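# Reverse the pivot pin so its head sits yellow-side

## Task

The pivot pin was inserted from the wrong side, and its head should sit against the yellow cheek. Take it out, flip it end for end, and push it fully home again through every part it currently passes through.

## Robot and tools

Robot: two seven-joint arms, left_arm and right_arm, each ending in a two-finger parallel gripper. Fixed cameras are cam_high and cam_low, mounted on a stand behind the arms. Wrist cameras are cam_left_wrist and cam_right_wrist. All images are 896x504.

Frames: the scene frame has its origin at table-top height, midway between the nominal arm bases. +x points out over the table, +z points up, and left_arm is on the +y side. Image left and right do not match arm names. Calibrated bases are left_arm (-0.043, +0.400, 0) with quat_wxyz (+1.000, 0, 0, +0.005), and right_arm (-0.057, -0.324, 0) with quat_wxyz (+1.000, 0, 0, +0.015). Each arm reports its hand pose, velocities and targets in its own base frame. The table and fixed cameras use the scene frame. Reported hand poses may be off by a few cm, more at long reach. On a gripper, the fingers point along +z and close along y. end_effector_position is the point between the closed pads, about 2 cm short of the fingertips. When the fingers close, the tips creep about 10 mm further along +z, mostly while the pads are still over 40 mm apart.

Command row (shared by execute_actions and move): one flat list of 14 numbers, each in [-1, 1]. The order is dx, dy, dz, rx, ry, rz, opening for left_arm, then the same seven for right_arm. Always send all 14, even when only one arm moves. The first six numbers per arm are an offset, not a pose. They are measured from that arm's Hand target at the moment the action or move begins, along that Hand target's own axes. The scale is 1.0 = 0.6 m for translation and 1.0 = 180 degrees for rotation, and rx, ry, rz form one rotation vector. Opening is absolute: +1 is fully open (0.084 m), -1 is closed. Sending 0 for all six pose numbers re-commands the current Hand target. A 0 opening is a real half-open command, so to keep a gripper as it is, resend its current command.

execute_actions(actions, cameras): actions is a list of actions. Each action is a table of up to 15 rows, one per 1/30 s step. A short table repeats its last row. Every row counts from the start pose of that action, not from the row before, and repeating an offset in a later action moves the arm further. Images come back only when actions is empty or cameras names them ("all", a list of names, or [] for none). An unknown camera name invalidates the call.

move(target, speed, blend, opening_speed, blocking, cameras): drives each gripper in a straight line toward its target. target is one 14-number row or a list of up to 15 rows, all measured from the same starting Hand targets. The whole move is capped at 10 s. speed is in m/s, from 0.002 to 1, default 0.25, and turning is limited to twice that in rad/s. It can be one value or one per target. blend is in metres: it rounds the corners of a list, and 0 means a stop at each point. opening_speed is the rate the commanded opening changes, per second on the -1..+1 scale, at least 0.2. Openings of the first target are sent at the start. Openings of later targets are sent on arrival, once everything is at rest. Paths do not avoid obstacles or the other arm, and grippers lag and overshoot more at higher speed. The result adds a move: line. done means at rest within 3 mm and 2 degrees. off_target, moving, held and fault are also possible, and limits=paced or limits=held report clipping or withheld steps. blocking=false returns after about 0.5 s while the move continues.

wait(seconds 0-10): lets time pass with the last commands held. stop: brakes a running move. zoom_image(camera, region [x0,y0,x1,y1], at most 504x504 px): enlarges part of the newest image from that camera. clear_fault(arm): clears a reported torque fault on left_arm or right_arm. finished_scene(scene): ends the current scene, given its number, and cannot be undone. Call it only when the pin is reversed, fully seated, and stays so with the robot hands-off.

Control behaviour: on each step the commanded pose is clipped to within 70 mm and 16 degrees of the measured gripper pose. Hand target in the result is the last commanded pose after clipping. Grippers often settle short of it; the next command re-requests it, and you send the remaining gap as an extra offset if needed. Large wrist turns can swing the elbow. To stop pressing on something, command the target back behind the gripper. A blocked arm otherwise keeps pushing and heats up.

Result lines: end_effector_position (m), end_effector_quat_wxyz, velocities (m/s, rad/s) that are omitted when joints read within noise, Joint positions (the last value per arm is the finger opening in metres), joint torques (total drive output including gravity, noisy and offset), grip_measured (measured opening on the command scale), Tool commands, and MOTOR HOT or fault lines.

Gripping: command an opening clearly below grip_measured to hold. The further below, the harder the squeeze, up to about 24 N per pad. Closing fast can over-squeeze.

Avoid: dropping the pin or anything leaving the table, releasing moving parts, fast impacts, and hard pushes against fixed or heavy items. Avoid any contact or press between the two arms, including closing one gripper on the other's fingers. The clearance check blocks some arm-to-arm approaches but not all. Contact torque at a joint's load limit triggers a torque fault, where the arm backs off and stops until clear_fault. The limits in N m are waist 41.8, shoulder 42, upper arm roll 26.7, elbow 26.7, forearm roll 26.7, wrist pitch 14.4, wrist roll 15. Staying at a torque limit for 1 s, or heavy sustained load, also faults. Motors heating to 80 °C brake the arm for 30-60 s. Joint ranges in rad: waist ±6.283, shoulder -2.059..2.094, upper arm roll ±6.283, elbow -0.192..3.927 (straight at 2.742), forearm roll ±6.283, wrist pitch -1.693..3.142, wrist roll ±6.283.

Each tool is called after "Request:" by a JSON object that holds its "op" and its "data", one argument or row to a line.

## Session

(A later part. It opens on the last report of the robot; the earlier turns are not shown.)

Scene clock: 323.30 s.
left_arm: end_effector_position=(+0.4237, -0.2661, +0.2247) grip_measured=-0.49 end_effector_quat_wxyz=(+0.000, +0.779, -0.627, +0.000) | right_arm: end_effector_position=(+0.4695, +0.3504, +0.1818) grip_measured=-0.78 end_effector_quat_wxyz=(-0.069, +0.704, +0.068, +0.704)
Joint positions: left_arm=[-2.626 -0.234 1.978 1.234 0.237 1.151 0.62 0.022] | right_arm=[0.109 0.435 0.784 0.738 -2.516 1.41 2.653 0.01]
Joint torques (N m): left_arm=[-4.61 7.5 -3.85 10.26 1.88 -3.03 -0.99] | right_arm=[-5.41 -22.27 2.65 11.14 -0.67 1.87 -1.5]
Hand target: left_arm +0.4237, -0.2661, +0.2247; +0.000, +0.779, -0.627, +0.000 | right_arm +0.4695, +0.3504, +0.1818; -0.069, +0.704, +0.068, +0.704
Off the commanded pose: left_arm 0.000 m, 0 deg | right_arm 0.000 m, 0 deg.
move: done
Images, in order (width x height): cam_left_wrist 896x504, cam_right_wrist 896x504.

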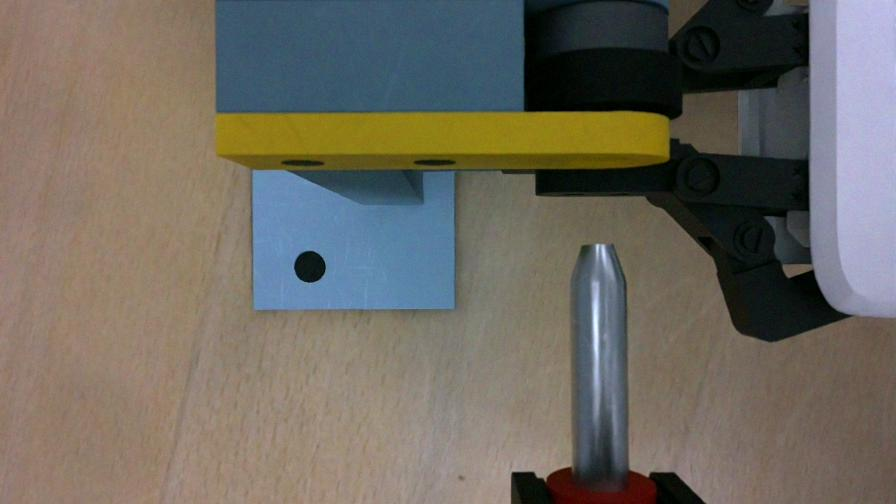

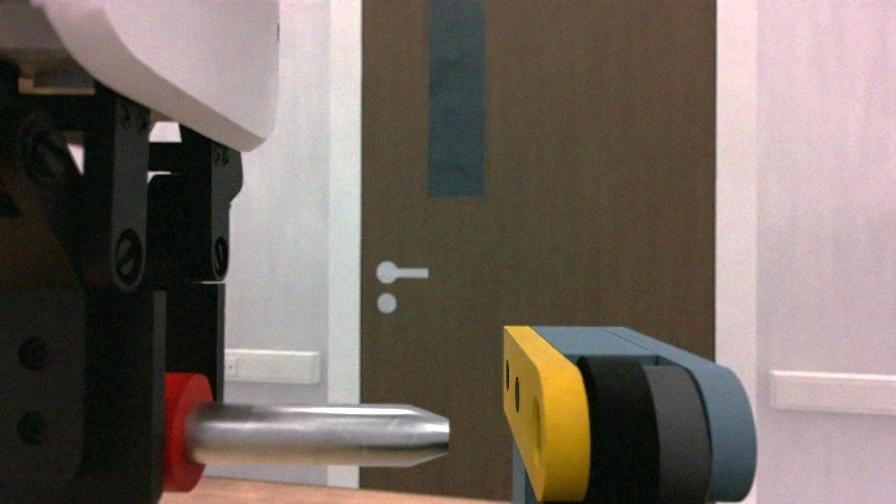

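Request:
{"op": "move", "data": {
  "target": [
    [0,0.0023,-0.0004,0,0,0,-1,0,0,0,0,0,0,-1],
    [0.0358,0.0023,-0.0004,0,0,0,-1,0,0,0,0,0,0,-1]
  ],
  "speed": 0.03,
  "cameras": ["cam_left_wrist","cam_right_wrist"]
}}

Request:
{"op": "zoom_image", "data": {
  "camera": "cam_left_wrist",
  "region": [490, 60, 740, 310]
}}

Request:
{"op": "zoom_image", "data": {
  "camera": "cam_right_wrist",
  "region": [400, 304, 750, 504]
}}

Scene clock: 333.83 s.
left_arm: end_effector_position=(+0.4269, -0.2874, +0.2249) grip_measured=-0.49 end_effector_quat_wxyz=(+0.000, +0.779, -0.627, +0.000) | right_arm: end_effector_position=(+0.4695, +0.3504, +0.1818) grip_measured=-0.78 end_effector_quat_wxyz=(-0.069, +0.704, +0.068, +0.704)
Joint positions: left_arm=[-2.723 -0.311 2.011 1.297 0.305 1.179 0.544 0.022] | right_arm=[0.109 0.435 0.784 0.738 -2.516 1.41 2.653 0.01]
Joint torques (N m): left_arm=[-4.56 9.43 -5.89 12.88 1.91 -0.64 -0.94] | right_arm=[-5.13 -21.86 2.64 11.37 -0.34 2.17 -1.49]
Hand target: left_arm +0.4269, -0.2874, +0.2249; +0.000, +0.779, -0.627, +0.000 | right_arm +0.4695, +0.3504, +0.1818; -0.069, +0.704, +0.068, +0.704
Off the commanded pose: left_arm 0.000 m, 0 deg | right_arm 0.000 m, 0 deg.
move: done
Images, in order (width x height): cam_left_wrist 896x504, cam_right_wrist 896x504.

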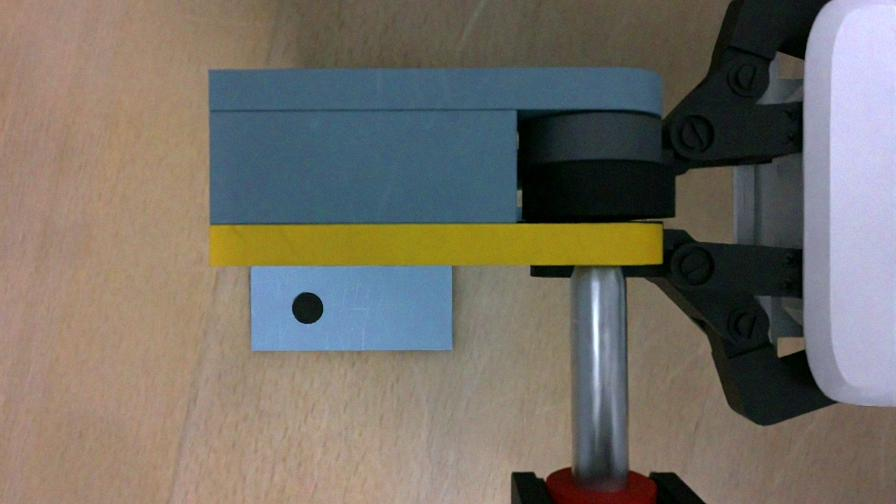

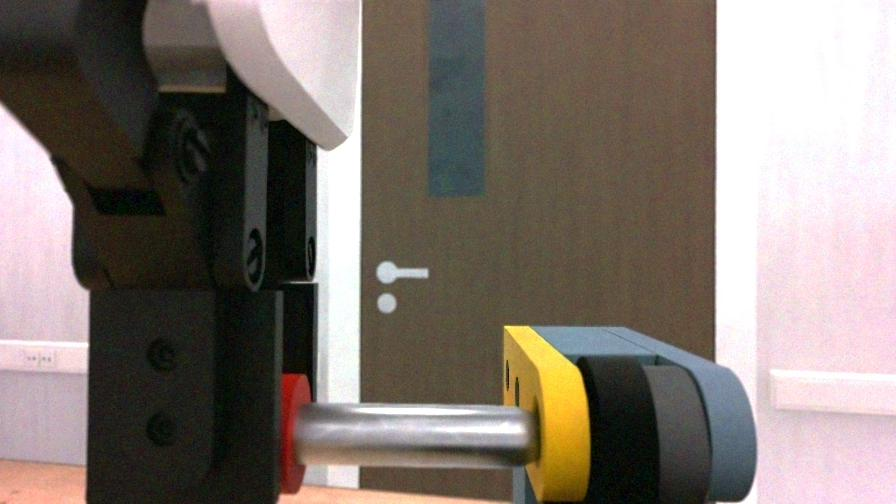

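Scaled by 2.016 from the camera's 896x504 image, which has a finer 1280x720 frame.

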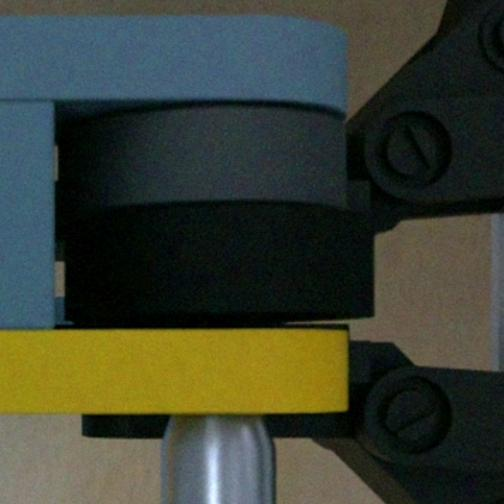

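Scaled by 1.440 from the camera's 896x504 image, which has a finer 1280x720 frame.

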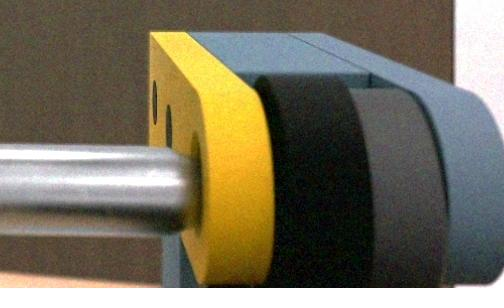

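Request:
{"op": "move", "data": {
  "target": [0.0217,0,0,0,0,0,-1,0,0,0,0,0,0,-1],
  "speed": 0.02,
  "cameras": ["cam_left_wrist"]
}}

Request:
{"op": "zoom_image", "data": {
  "camera": "cam_left_wrist",
  "region": [490, 120, 740, 370]
}}

Scene clock: 349.83 s.
left_arm: end_effector_position=(+0.4297, -0.3001, +0.2249) grip_measured=-0.49 end_effector_quat_wxyz=(+0.000, +0.779, -0.627, +0.000) | right_arm: end_effector_position=(+0.4695, +0.3504, +0.1818) grip_measured=-0.78 end_effector_quat_wxyz=(-0.069, +0.704, +0.068, +0.704)
Joint positions: left_arm=[-2.783 -0.355 2.034 1.34 0.341 1.198 0.505 0.022] | right_arm=[0.109 0.435 0.784 0.738 -2.516 1.41 2.653 0.01]
Joint torques (N m): left_arm=[-4.89 10.62 -6.93 12.07 1.71 -0.41 -1.03] | right_arm=[-4.71 -21.37 2.4 11.26 -0.11 2.58 -1.22]
Hand target: left_arm +0.4297, -0.3001, +0.2249; +0.000, +0.779, -0.627, +0.000 | right_arm +0.4695, +0.3504, +0.1818; -0.069, +0.704, +0.068, +0.704
Off the commanded pose: left_arm 0.000 m, 0 deg | right_arm 0.000 m, 0 deg.
move: done
Images, in order (width x height): cam_left_wrist 896x504.

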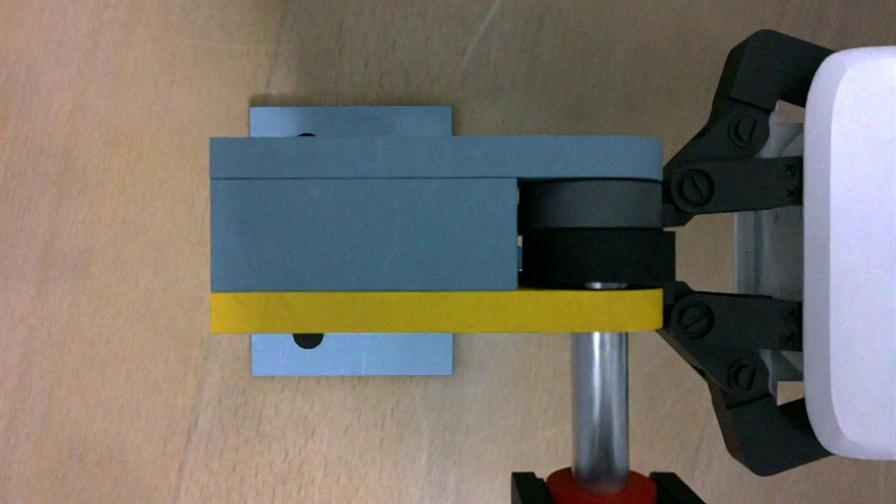

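Scaled by 2.016 from the camera's 896x504 image, which has a finer 1280x720 frame.

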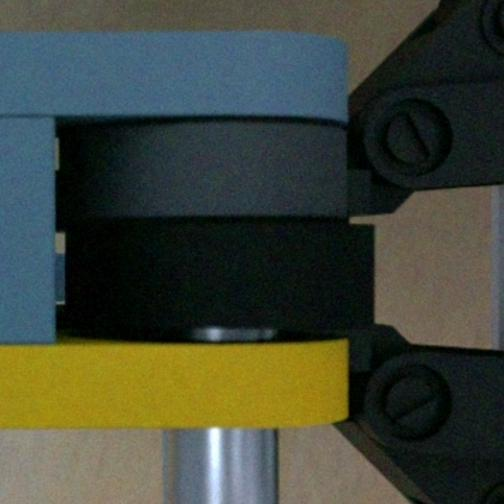

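Request:
{"op": "move", "data": {
  "target": [0.0125,0,0,0,0,0,-1,0,0,0,0,0,0,-1],
  "speed": 0.015,
  "cameras": ["cam_left_wrist","cam_right_wrist"]
}}

Request:
{"op": "zoom_image", "data": {
  "camera": "cam_left_wrist",
  "region": [490, 150, 740, 400]
}}

Request:
{"op": "zoom_image", "data": {
  "camera": "cam_right_wrist",
  "region": [450, 304, 800, 504]
}}

Scene clock: 353.73 s.
left_arm: end_effector_position=(+0.4313, -0.3074, +0.2249) grip_measured=-0.49 end_effector_quat_wxyz=(+0.000, +0.779, -0.627, +0.000) | right_arm: end_effector_position=(+0.4695, +0.3504, +0.1818) grip_measured=-0.78 end_effector_quat_wxyz=(-0.069, +0.704, +0.068, +0.704)
Joint positions: left_arm=[-2.816 -0.379 2.047 1.366 0.36 1.209 0.484 0.022] | right_arm=[0.109 0.435 0.784 0.738 -2.516 1.41 2.653 0.01]
Joint torques (N m): left_arm=[-5.39 11.38 -7.92 11.98 1.7 -0.44 -0.96] | right_arm=[-3.94 -21.5 2.43 11.21 -0.03 2.97 -1.15]
Hand target: left_arm +0.4313, -0.3074, +0.2249; +0.000, +0.779, -0.627, +0.000 | right_arm +0.4695, +0.3504, +0.1818; -0.069, +0.704, +0.068, +0.704
Off the commanded pose: left_arm 0.000 m, 0 deg | right_arm 0.000 m, 0 deg.
move: done
Images, in order (width x height): cam_left_wrist 896x504, cam_right_wrist 896x504.

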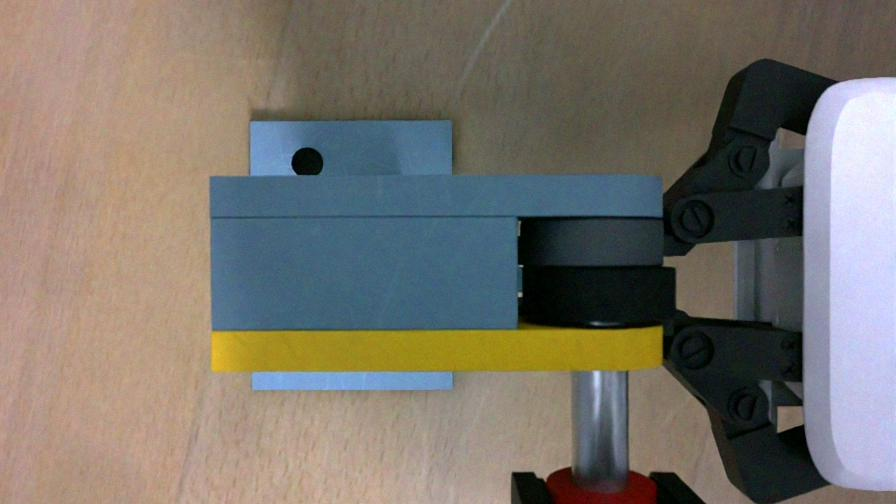

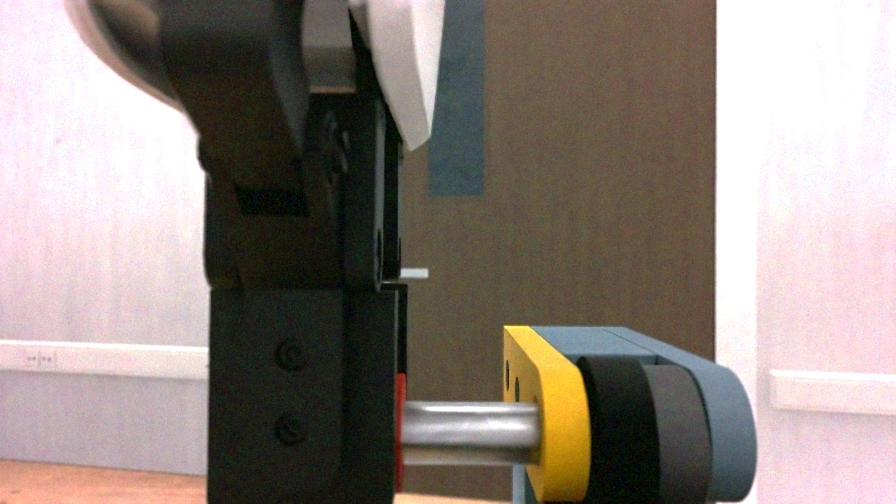

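Scaled by 2.016 from the camera's 896x504 image, which has a finer 1280x720 frame.

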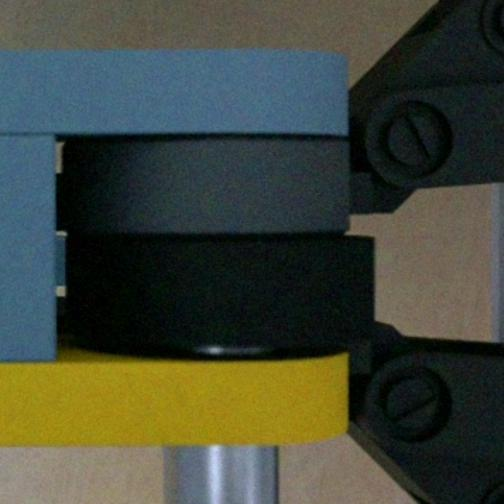

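Scaled by 1.440 from the camera's 896x504 image, which has a finer 1280x720 frame.

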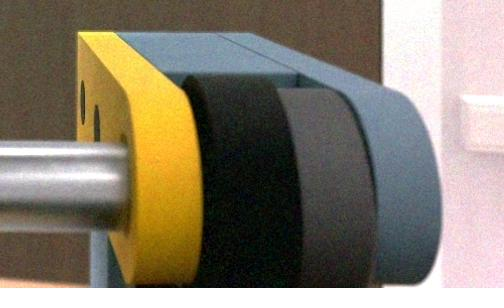

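Request:
{"op": "move", "data": {
  "target": [0.04,0,0,0,0,0,-1,0,0,0,0,0,0,-1],
  "speed": 0.02,
  "cameras": ["cam_left_wrist","cam_right_wrist"]
}}

Scene clock: 357.23 s.
left_arm: end_effector_position=(+0.4364, -0.3309, +0.2248) grip_measured=-0.49 end_effector_quat_wxyz=(+0.000, +0.779, -0.627, +0.000) | right_arm: end_effector_position=(+0.4695, +0.3504, +0.1818) grip_measured=-0.78 end_effector_quat_wxyz=(-0.069, +0.704, +0.068, +0.704)
Joint positions: left_arm=[-2.92 -0.452 2.086 1.451 0.414 1.245 0.428 0.022] | right_arm=[0.109 0.435 0.784 0.738 -2.516 1.41 2.653 0.01]
Joint torques (N m): left_arm=[-7.03 14.08 -11.82 12.21 1.17 -0.54 -0.91] | right_arm=[-3.75 -21.14 2.67 11.33 0.3 3.35 -1.19]
Hand target: left_arm +0.4364, -0.3309, +0.2248; +0.000, +0.779, -0.627, +0.000 | right_arm +0.4695, +0.3504, +0.1818; -0.069, +0.704, +0.068, +0.704
Off the commanded pose: left_arm 0.000 m, 0 deg | right_arm 0.000 m, 0 deg.
move: done
Images, in order (width x height): cam_left_wrist 896x504, cam_right_wrist 896x504.

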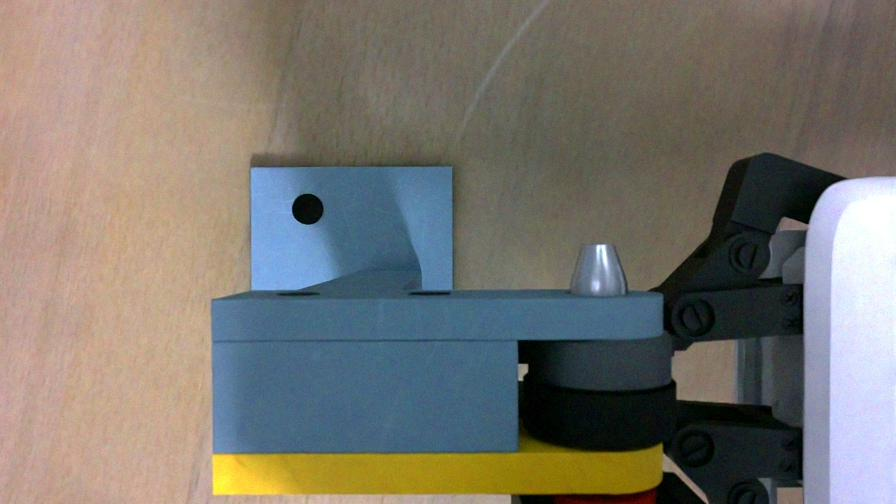

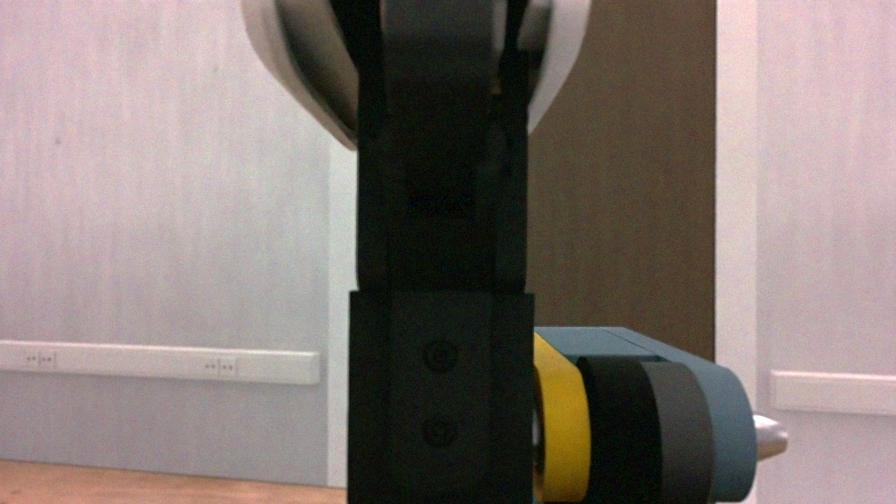

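Request:
{"op": "move", "data": {
  "target": [0.0058,0,0,0,0,0,-1,0,0,0,0,0,0,-1],
  "speed": 0.01,
  "cameras": ["cam_left_wrist","cam_right_wrist"]
}}

Scene clock: 360.33 s.
left_arm: end_effector_position=(+0.4371, -0.3340, +0.2248) grip_measured=-0.49 end_effector_quat_wxyz=(-0.001, +0.779, -0.627, -0.001) | right_arm: end_effector_position=(+0.4695, +0.3504, +0.1818) grip_measured=-0.78 end_effector_quat_wxyz=(-0.069, +0.704, +0.068, +0.704)
Joint positions: left_arm=[-2.935 -0.462 2.092 1.464 0.421 1.251 0.421 0.022] | right_arm=[0.109 0.435 0.784 0.738 -2.516 1.41 2.653 0.01]
Joint torques (N m): left_arm=[-13.18 12.12 -19.02 12.99 0.19 -5.53 -1] | right_arm=[-3.79 -21.23 2.69 11.46 0.37 3.71 -0.97]
Hand target: left_arm +0.4371, -0.3343, +0.2248; +0.000, +0.779, -0.627, +0.000 | right_arm +0.4695, +0.3504, +0.1818; -0.069, +0.704, +0.068, +0.704
Off the commanded pose: left_arm 0.000 m, 0 deg | right_arm 0.000 m, 0 deg.
move: done
Images, in order (width x height): cam_left_wrist 896x504, cam_right_wrist 896x504.

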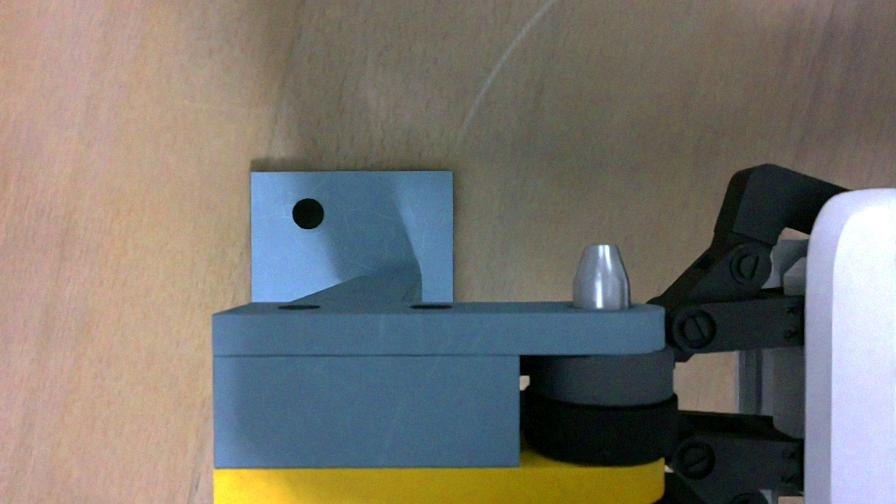

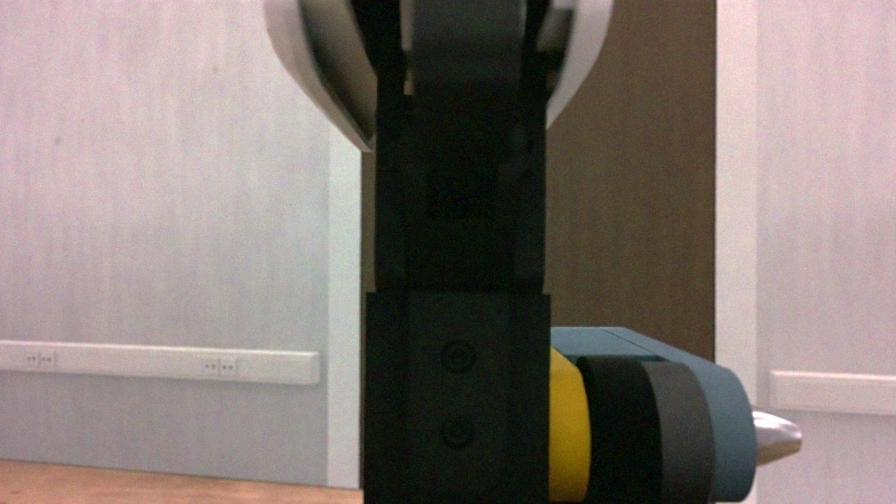

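Request:
{"op": "move", "data": {
  "target": [
    [-0.0008,0,0,0,0,0,-1,0,0,0,0,0,0,-1],
    [-0.0008,0,0,0,0,0,-0.2,0,0,0,0,0,0,-1],
    [-0.0008,0,-0.1,0,0,0,-0.2,0,0,0,0,0,0,-1]
  ],
  "speed": [0.01,0.05,0.08],
  "opening_speed": 1,
  "cameras": ["cam_left_wrist","cam_right_wrist"]
}}

Request:
{"op": "zoom_image", "data": {
  "camera": "cam_right_wrist",
  "region": [400, 304, 750, 504]
}}

Request:
{"op": "zoom_image", "data": {
  "camera": "cam_left_wrist",
  "region": [450, 230, 750, 504]
}}

Scene clock: 366.57 s.
left_arm: end_effector_position=(+0.4370, -0.3339, +0.2849) grip_measured=-0.21 end_effector_quat_wxyz=(-0.001, +0.779, -0.627, +0.000) | right_arm: end_effector_position=(+0.4695, +0.3504, +0.1818) grip_measured=-0.78 end_effector_quat_wxyz=(-0.069, +0.704, +0.068, +0.704)
Joint positions: left_arm=[-2.948 -0.431 2.068 1.606 0.382 1.404 0.451 0.035] | right_arm=[0.109 0.435 0.784 0.738 -2.516 1.41 2.653 0.01]
Joint torques (N m): left_arm=[-4.3 15.19 -8.89 12.24 -1 -0.56 0.72] | right_arm=[-3.18 -21.07 3.06 11.35 0.91 3.82 -0.75]
Hand target: left_arm +0.4370, -0.3339, +0.2848; +0.000, +0.779, -0.627, +0.000 | right_arm +0.4695, +0.3504, +0.1818; -0.069, +0.704, +0.068, +0.704
Off the commanded pose: left_arm 0.000 m, 0 deg | right_arm 0.000 m, 0 deg.
move: done
Images, in order (width x height): cam_left_wrist 896x504, cam_right_wrist 896x504.

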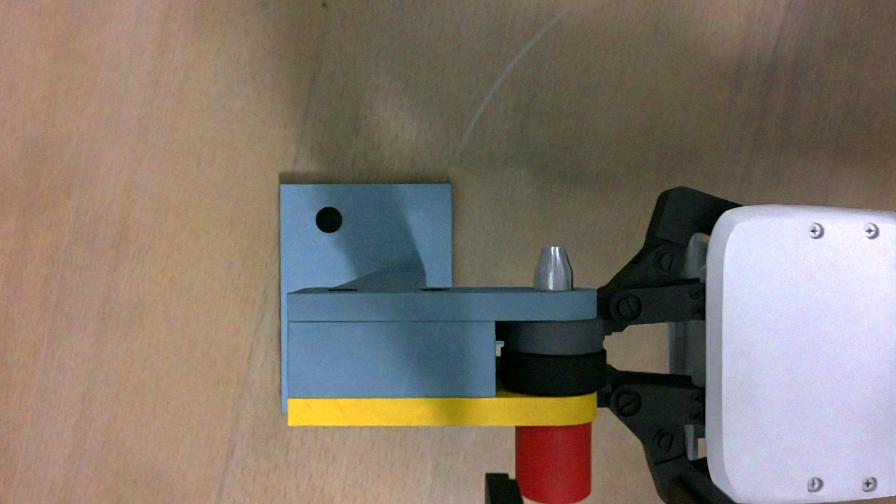

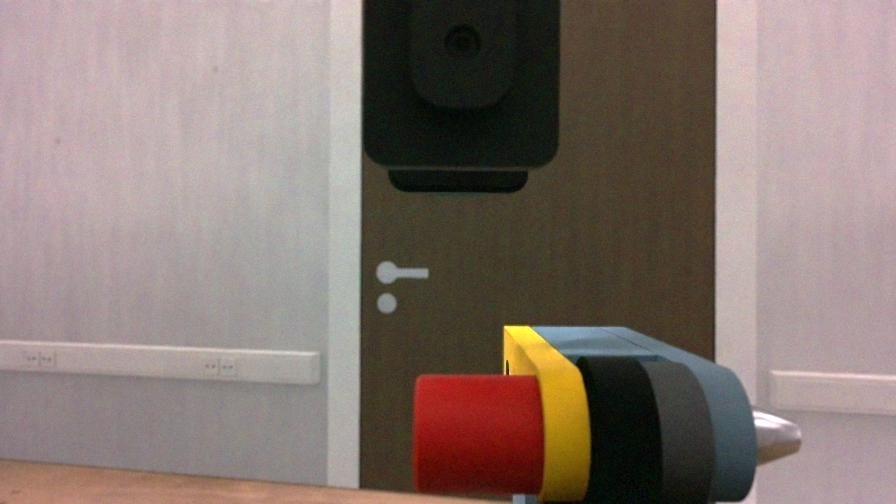

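Scaled by 1.440 from the camera's 896x504 image, which has a finer 1280x720 frame.

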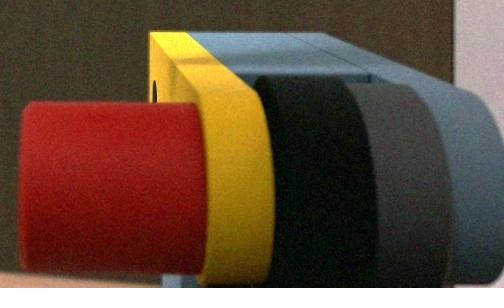

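Scaled by 1.680 from the camera's 896x504 image, which has a finer 1280x720 frame.

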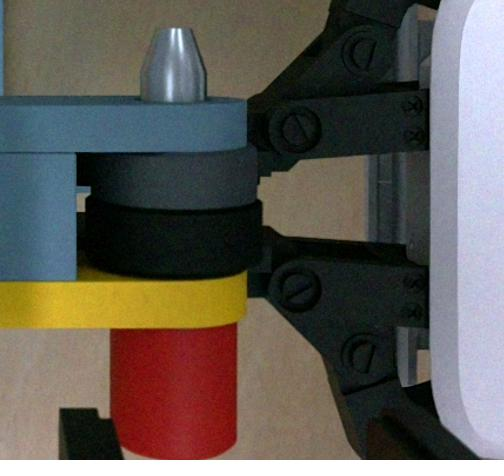

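Request:
{"op": "move", "data": {
  "target": [
    [-0.1,0,-0.1,0,0,0,-0.2,0,0,0,0,0,0,-0.2],
    [-0.1,0,-0.1,0,0,0,-0.2,0,0,-0.19,0,0,0,-0.2]
  ],
  "speed": 0.08,
  "opening_speed": 0.5,
  "cameras": ["cam_left_wrist","cam_right_wrist","cam_low"]
}}

Request:
{"op": "zoom_image", "data": {
  "camera": "cam_right_wrist",
  "region": [340, 204, 700, 504]
}}

Scene clock: 373.57 s.
left_arm: end_effector_position=(+0.4243, -0.2754, +0.3449) grip_measured=-0.21 end_effector_quat_wxyz=(+0.000, +0.779, -0.627, +0.000) | right_arm: end_effector_position=(+0.3576, +0.3284, +0.1818) grip_measured=-0.21 end_effector_quat_wxyz=(-0.069, +0.704, +0.068, +0.704)
Joint positions: left_arm=[-2.704 -0.213 1.994 1.575 0.195 1.489 0.638 0.035] | right_arm=[0.178 0.238 0.964 0.471 -2.231 1.523 2.76 0.035]
Joint torques (N m): left_arm=[3.72 16.58 -7.39 9.78 -1.77 -2.94 -0.03] | right_arm=[5.4 -16.92 5.4 8.37 1.46 2.93 2.21]
Hand target: left_arm +0.4243, -0.2754, +0.3449; +0.000, +0.779, -0.627, +0.000 | right_arm +0.3576, +0.3284, +0.1817; -0.069, +0.704, +0.068, +0.704
Off the commanded pose: left_arm 0.000 m, 0 deg | right_arm 0.000 m, 0 deg.
move: done
Images, in order (width x height): cam_low 896x504, cam_left_wrist 896x504, cam_right_wrist 896x504.

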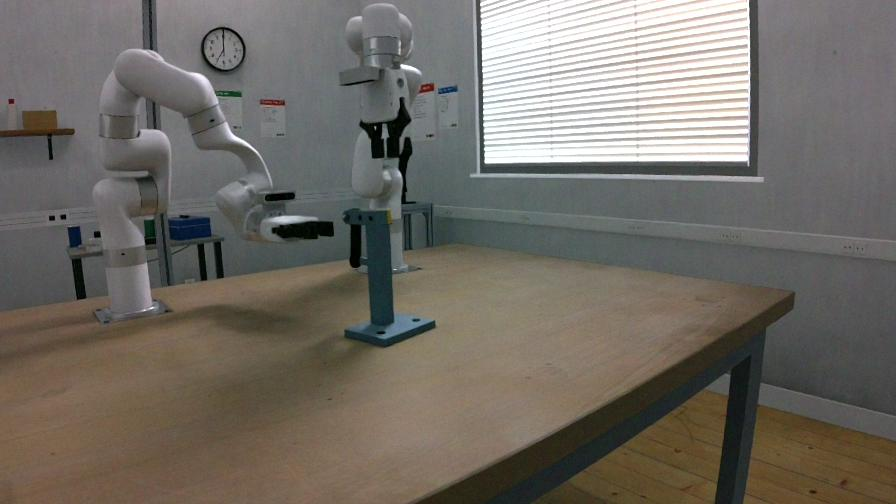

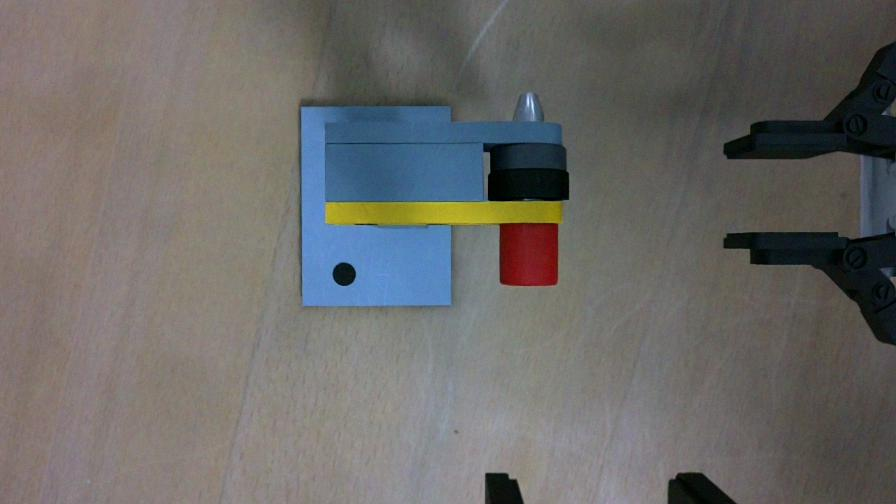

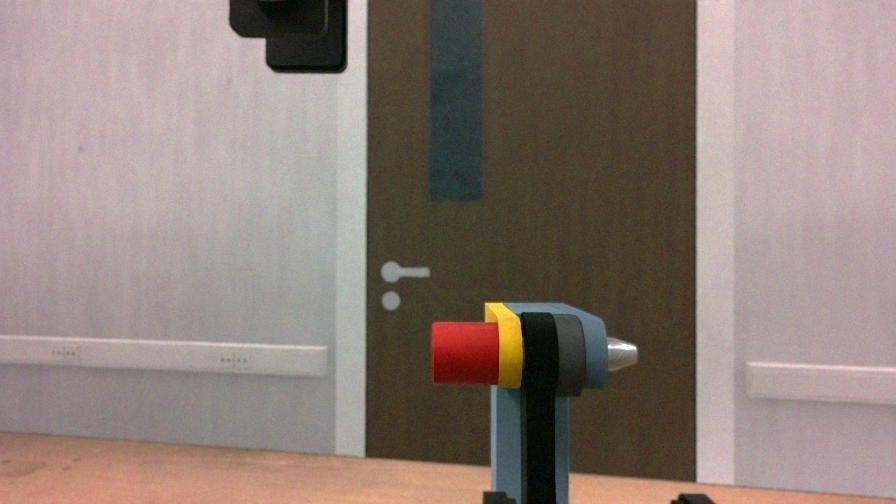

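Scaled by 1.400 from the camera's 896x504 image, which has a finer 1280x720 frame.

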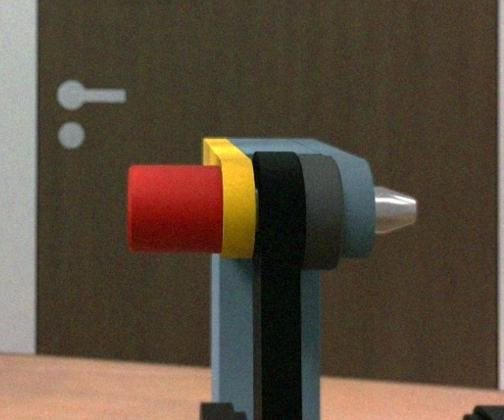

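Request:
{"op": "finished_scene", "data": {
  "scene": 2
}}

The scene is finished: the task was done.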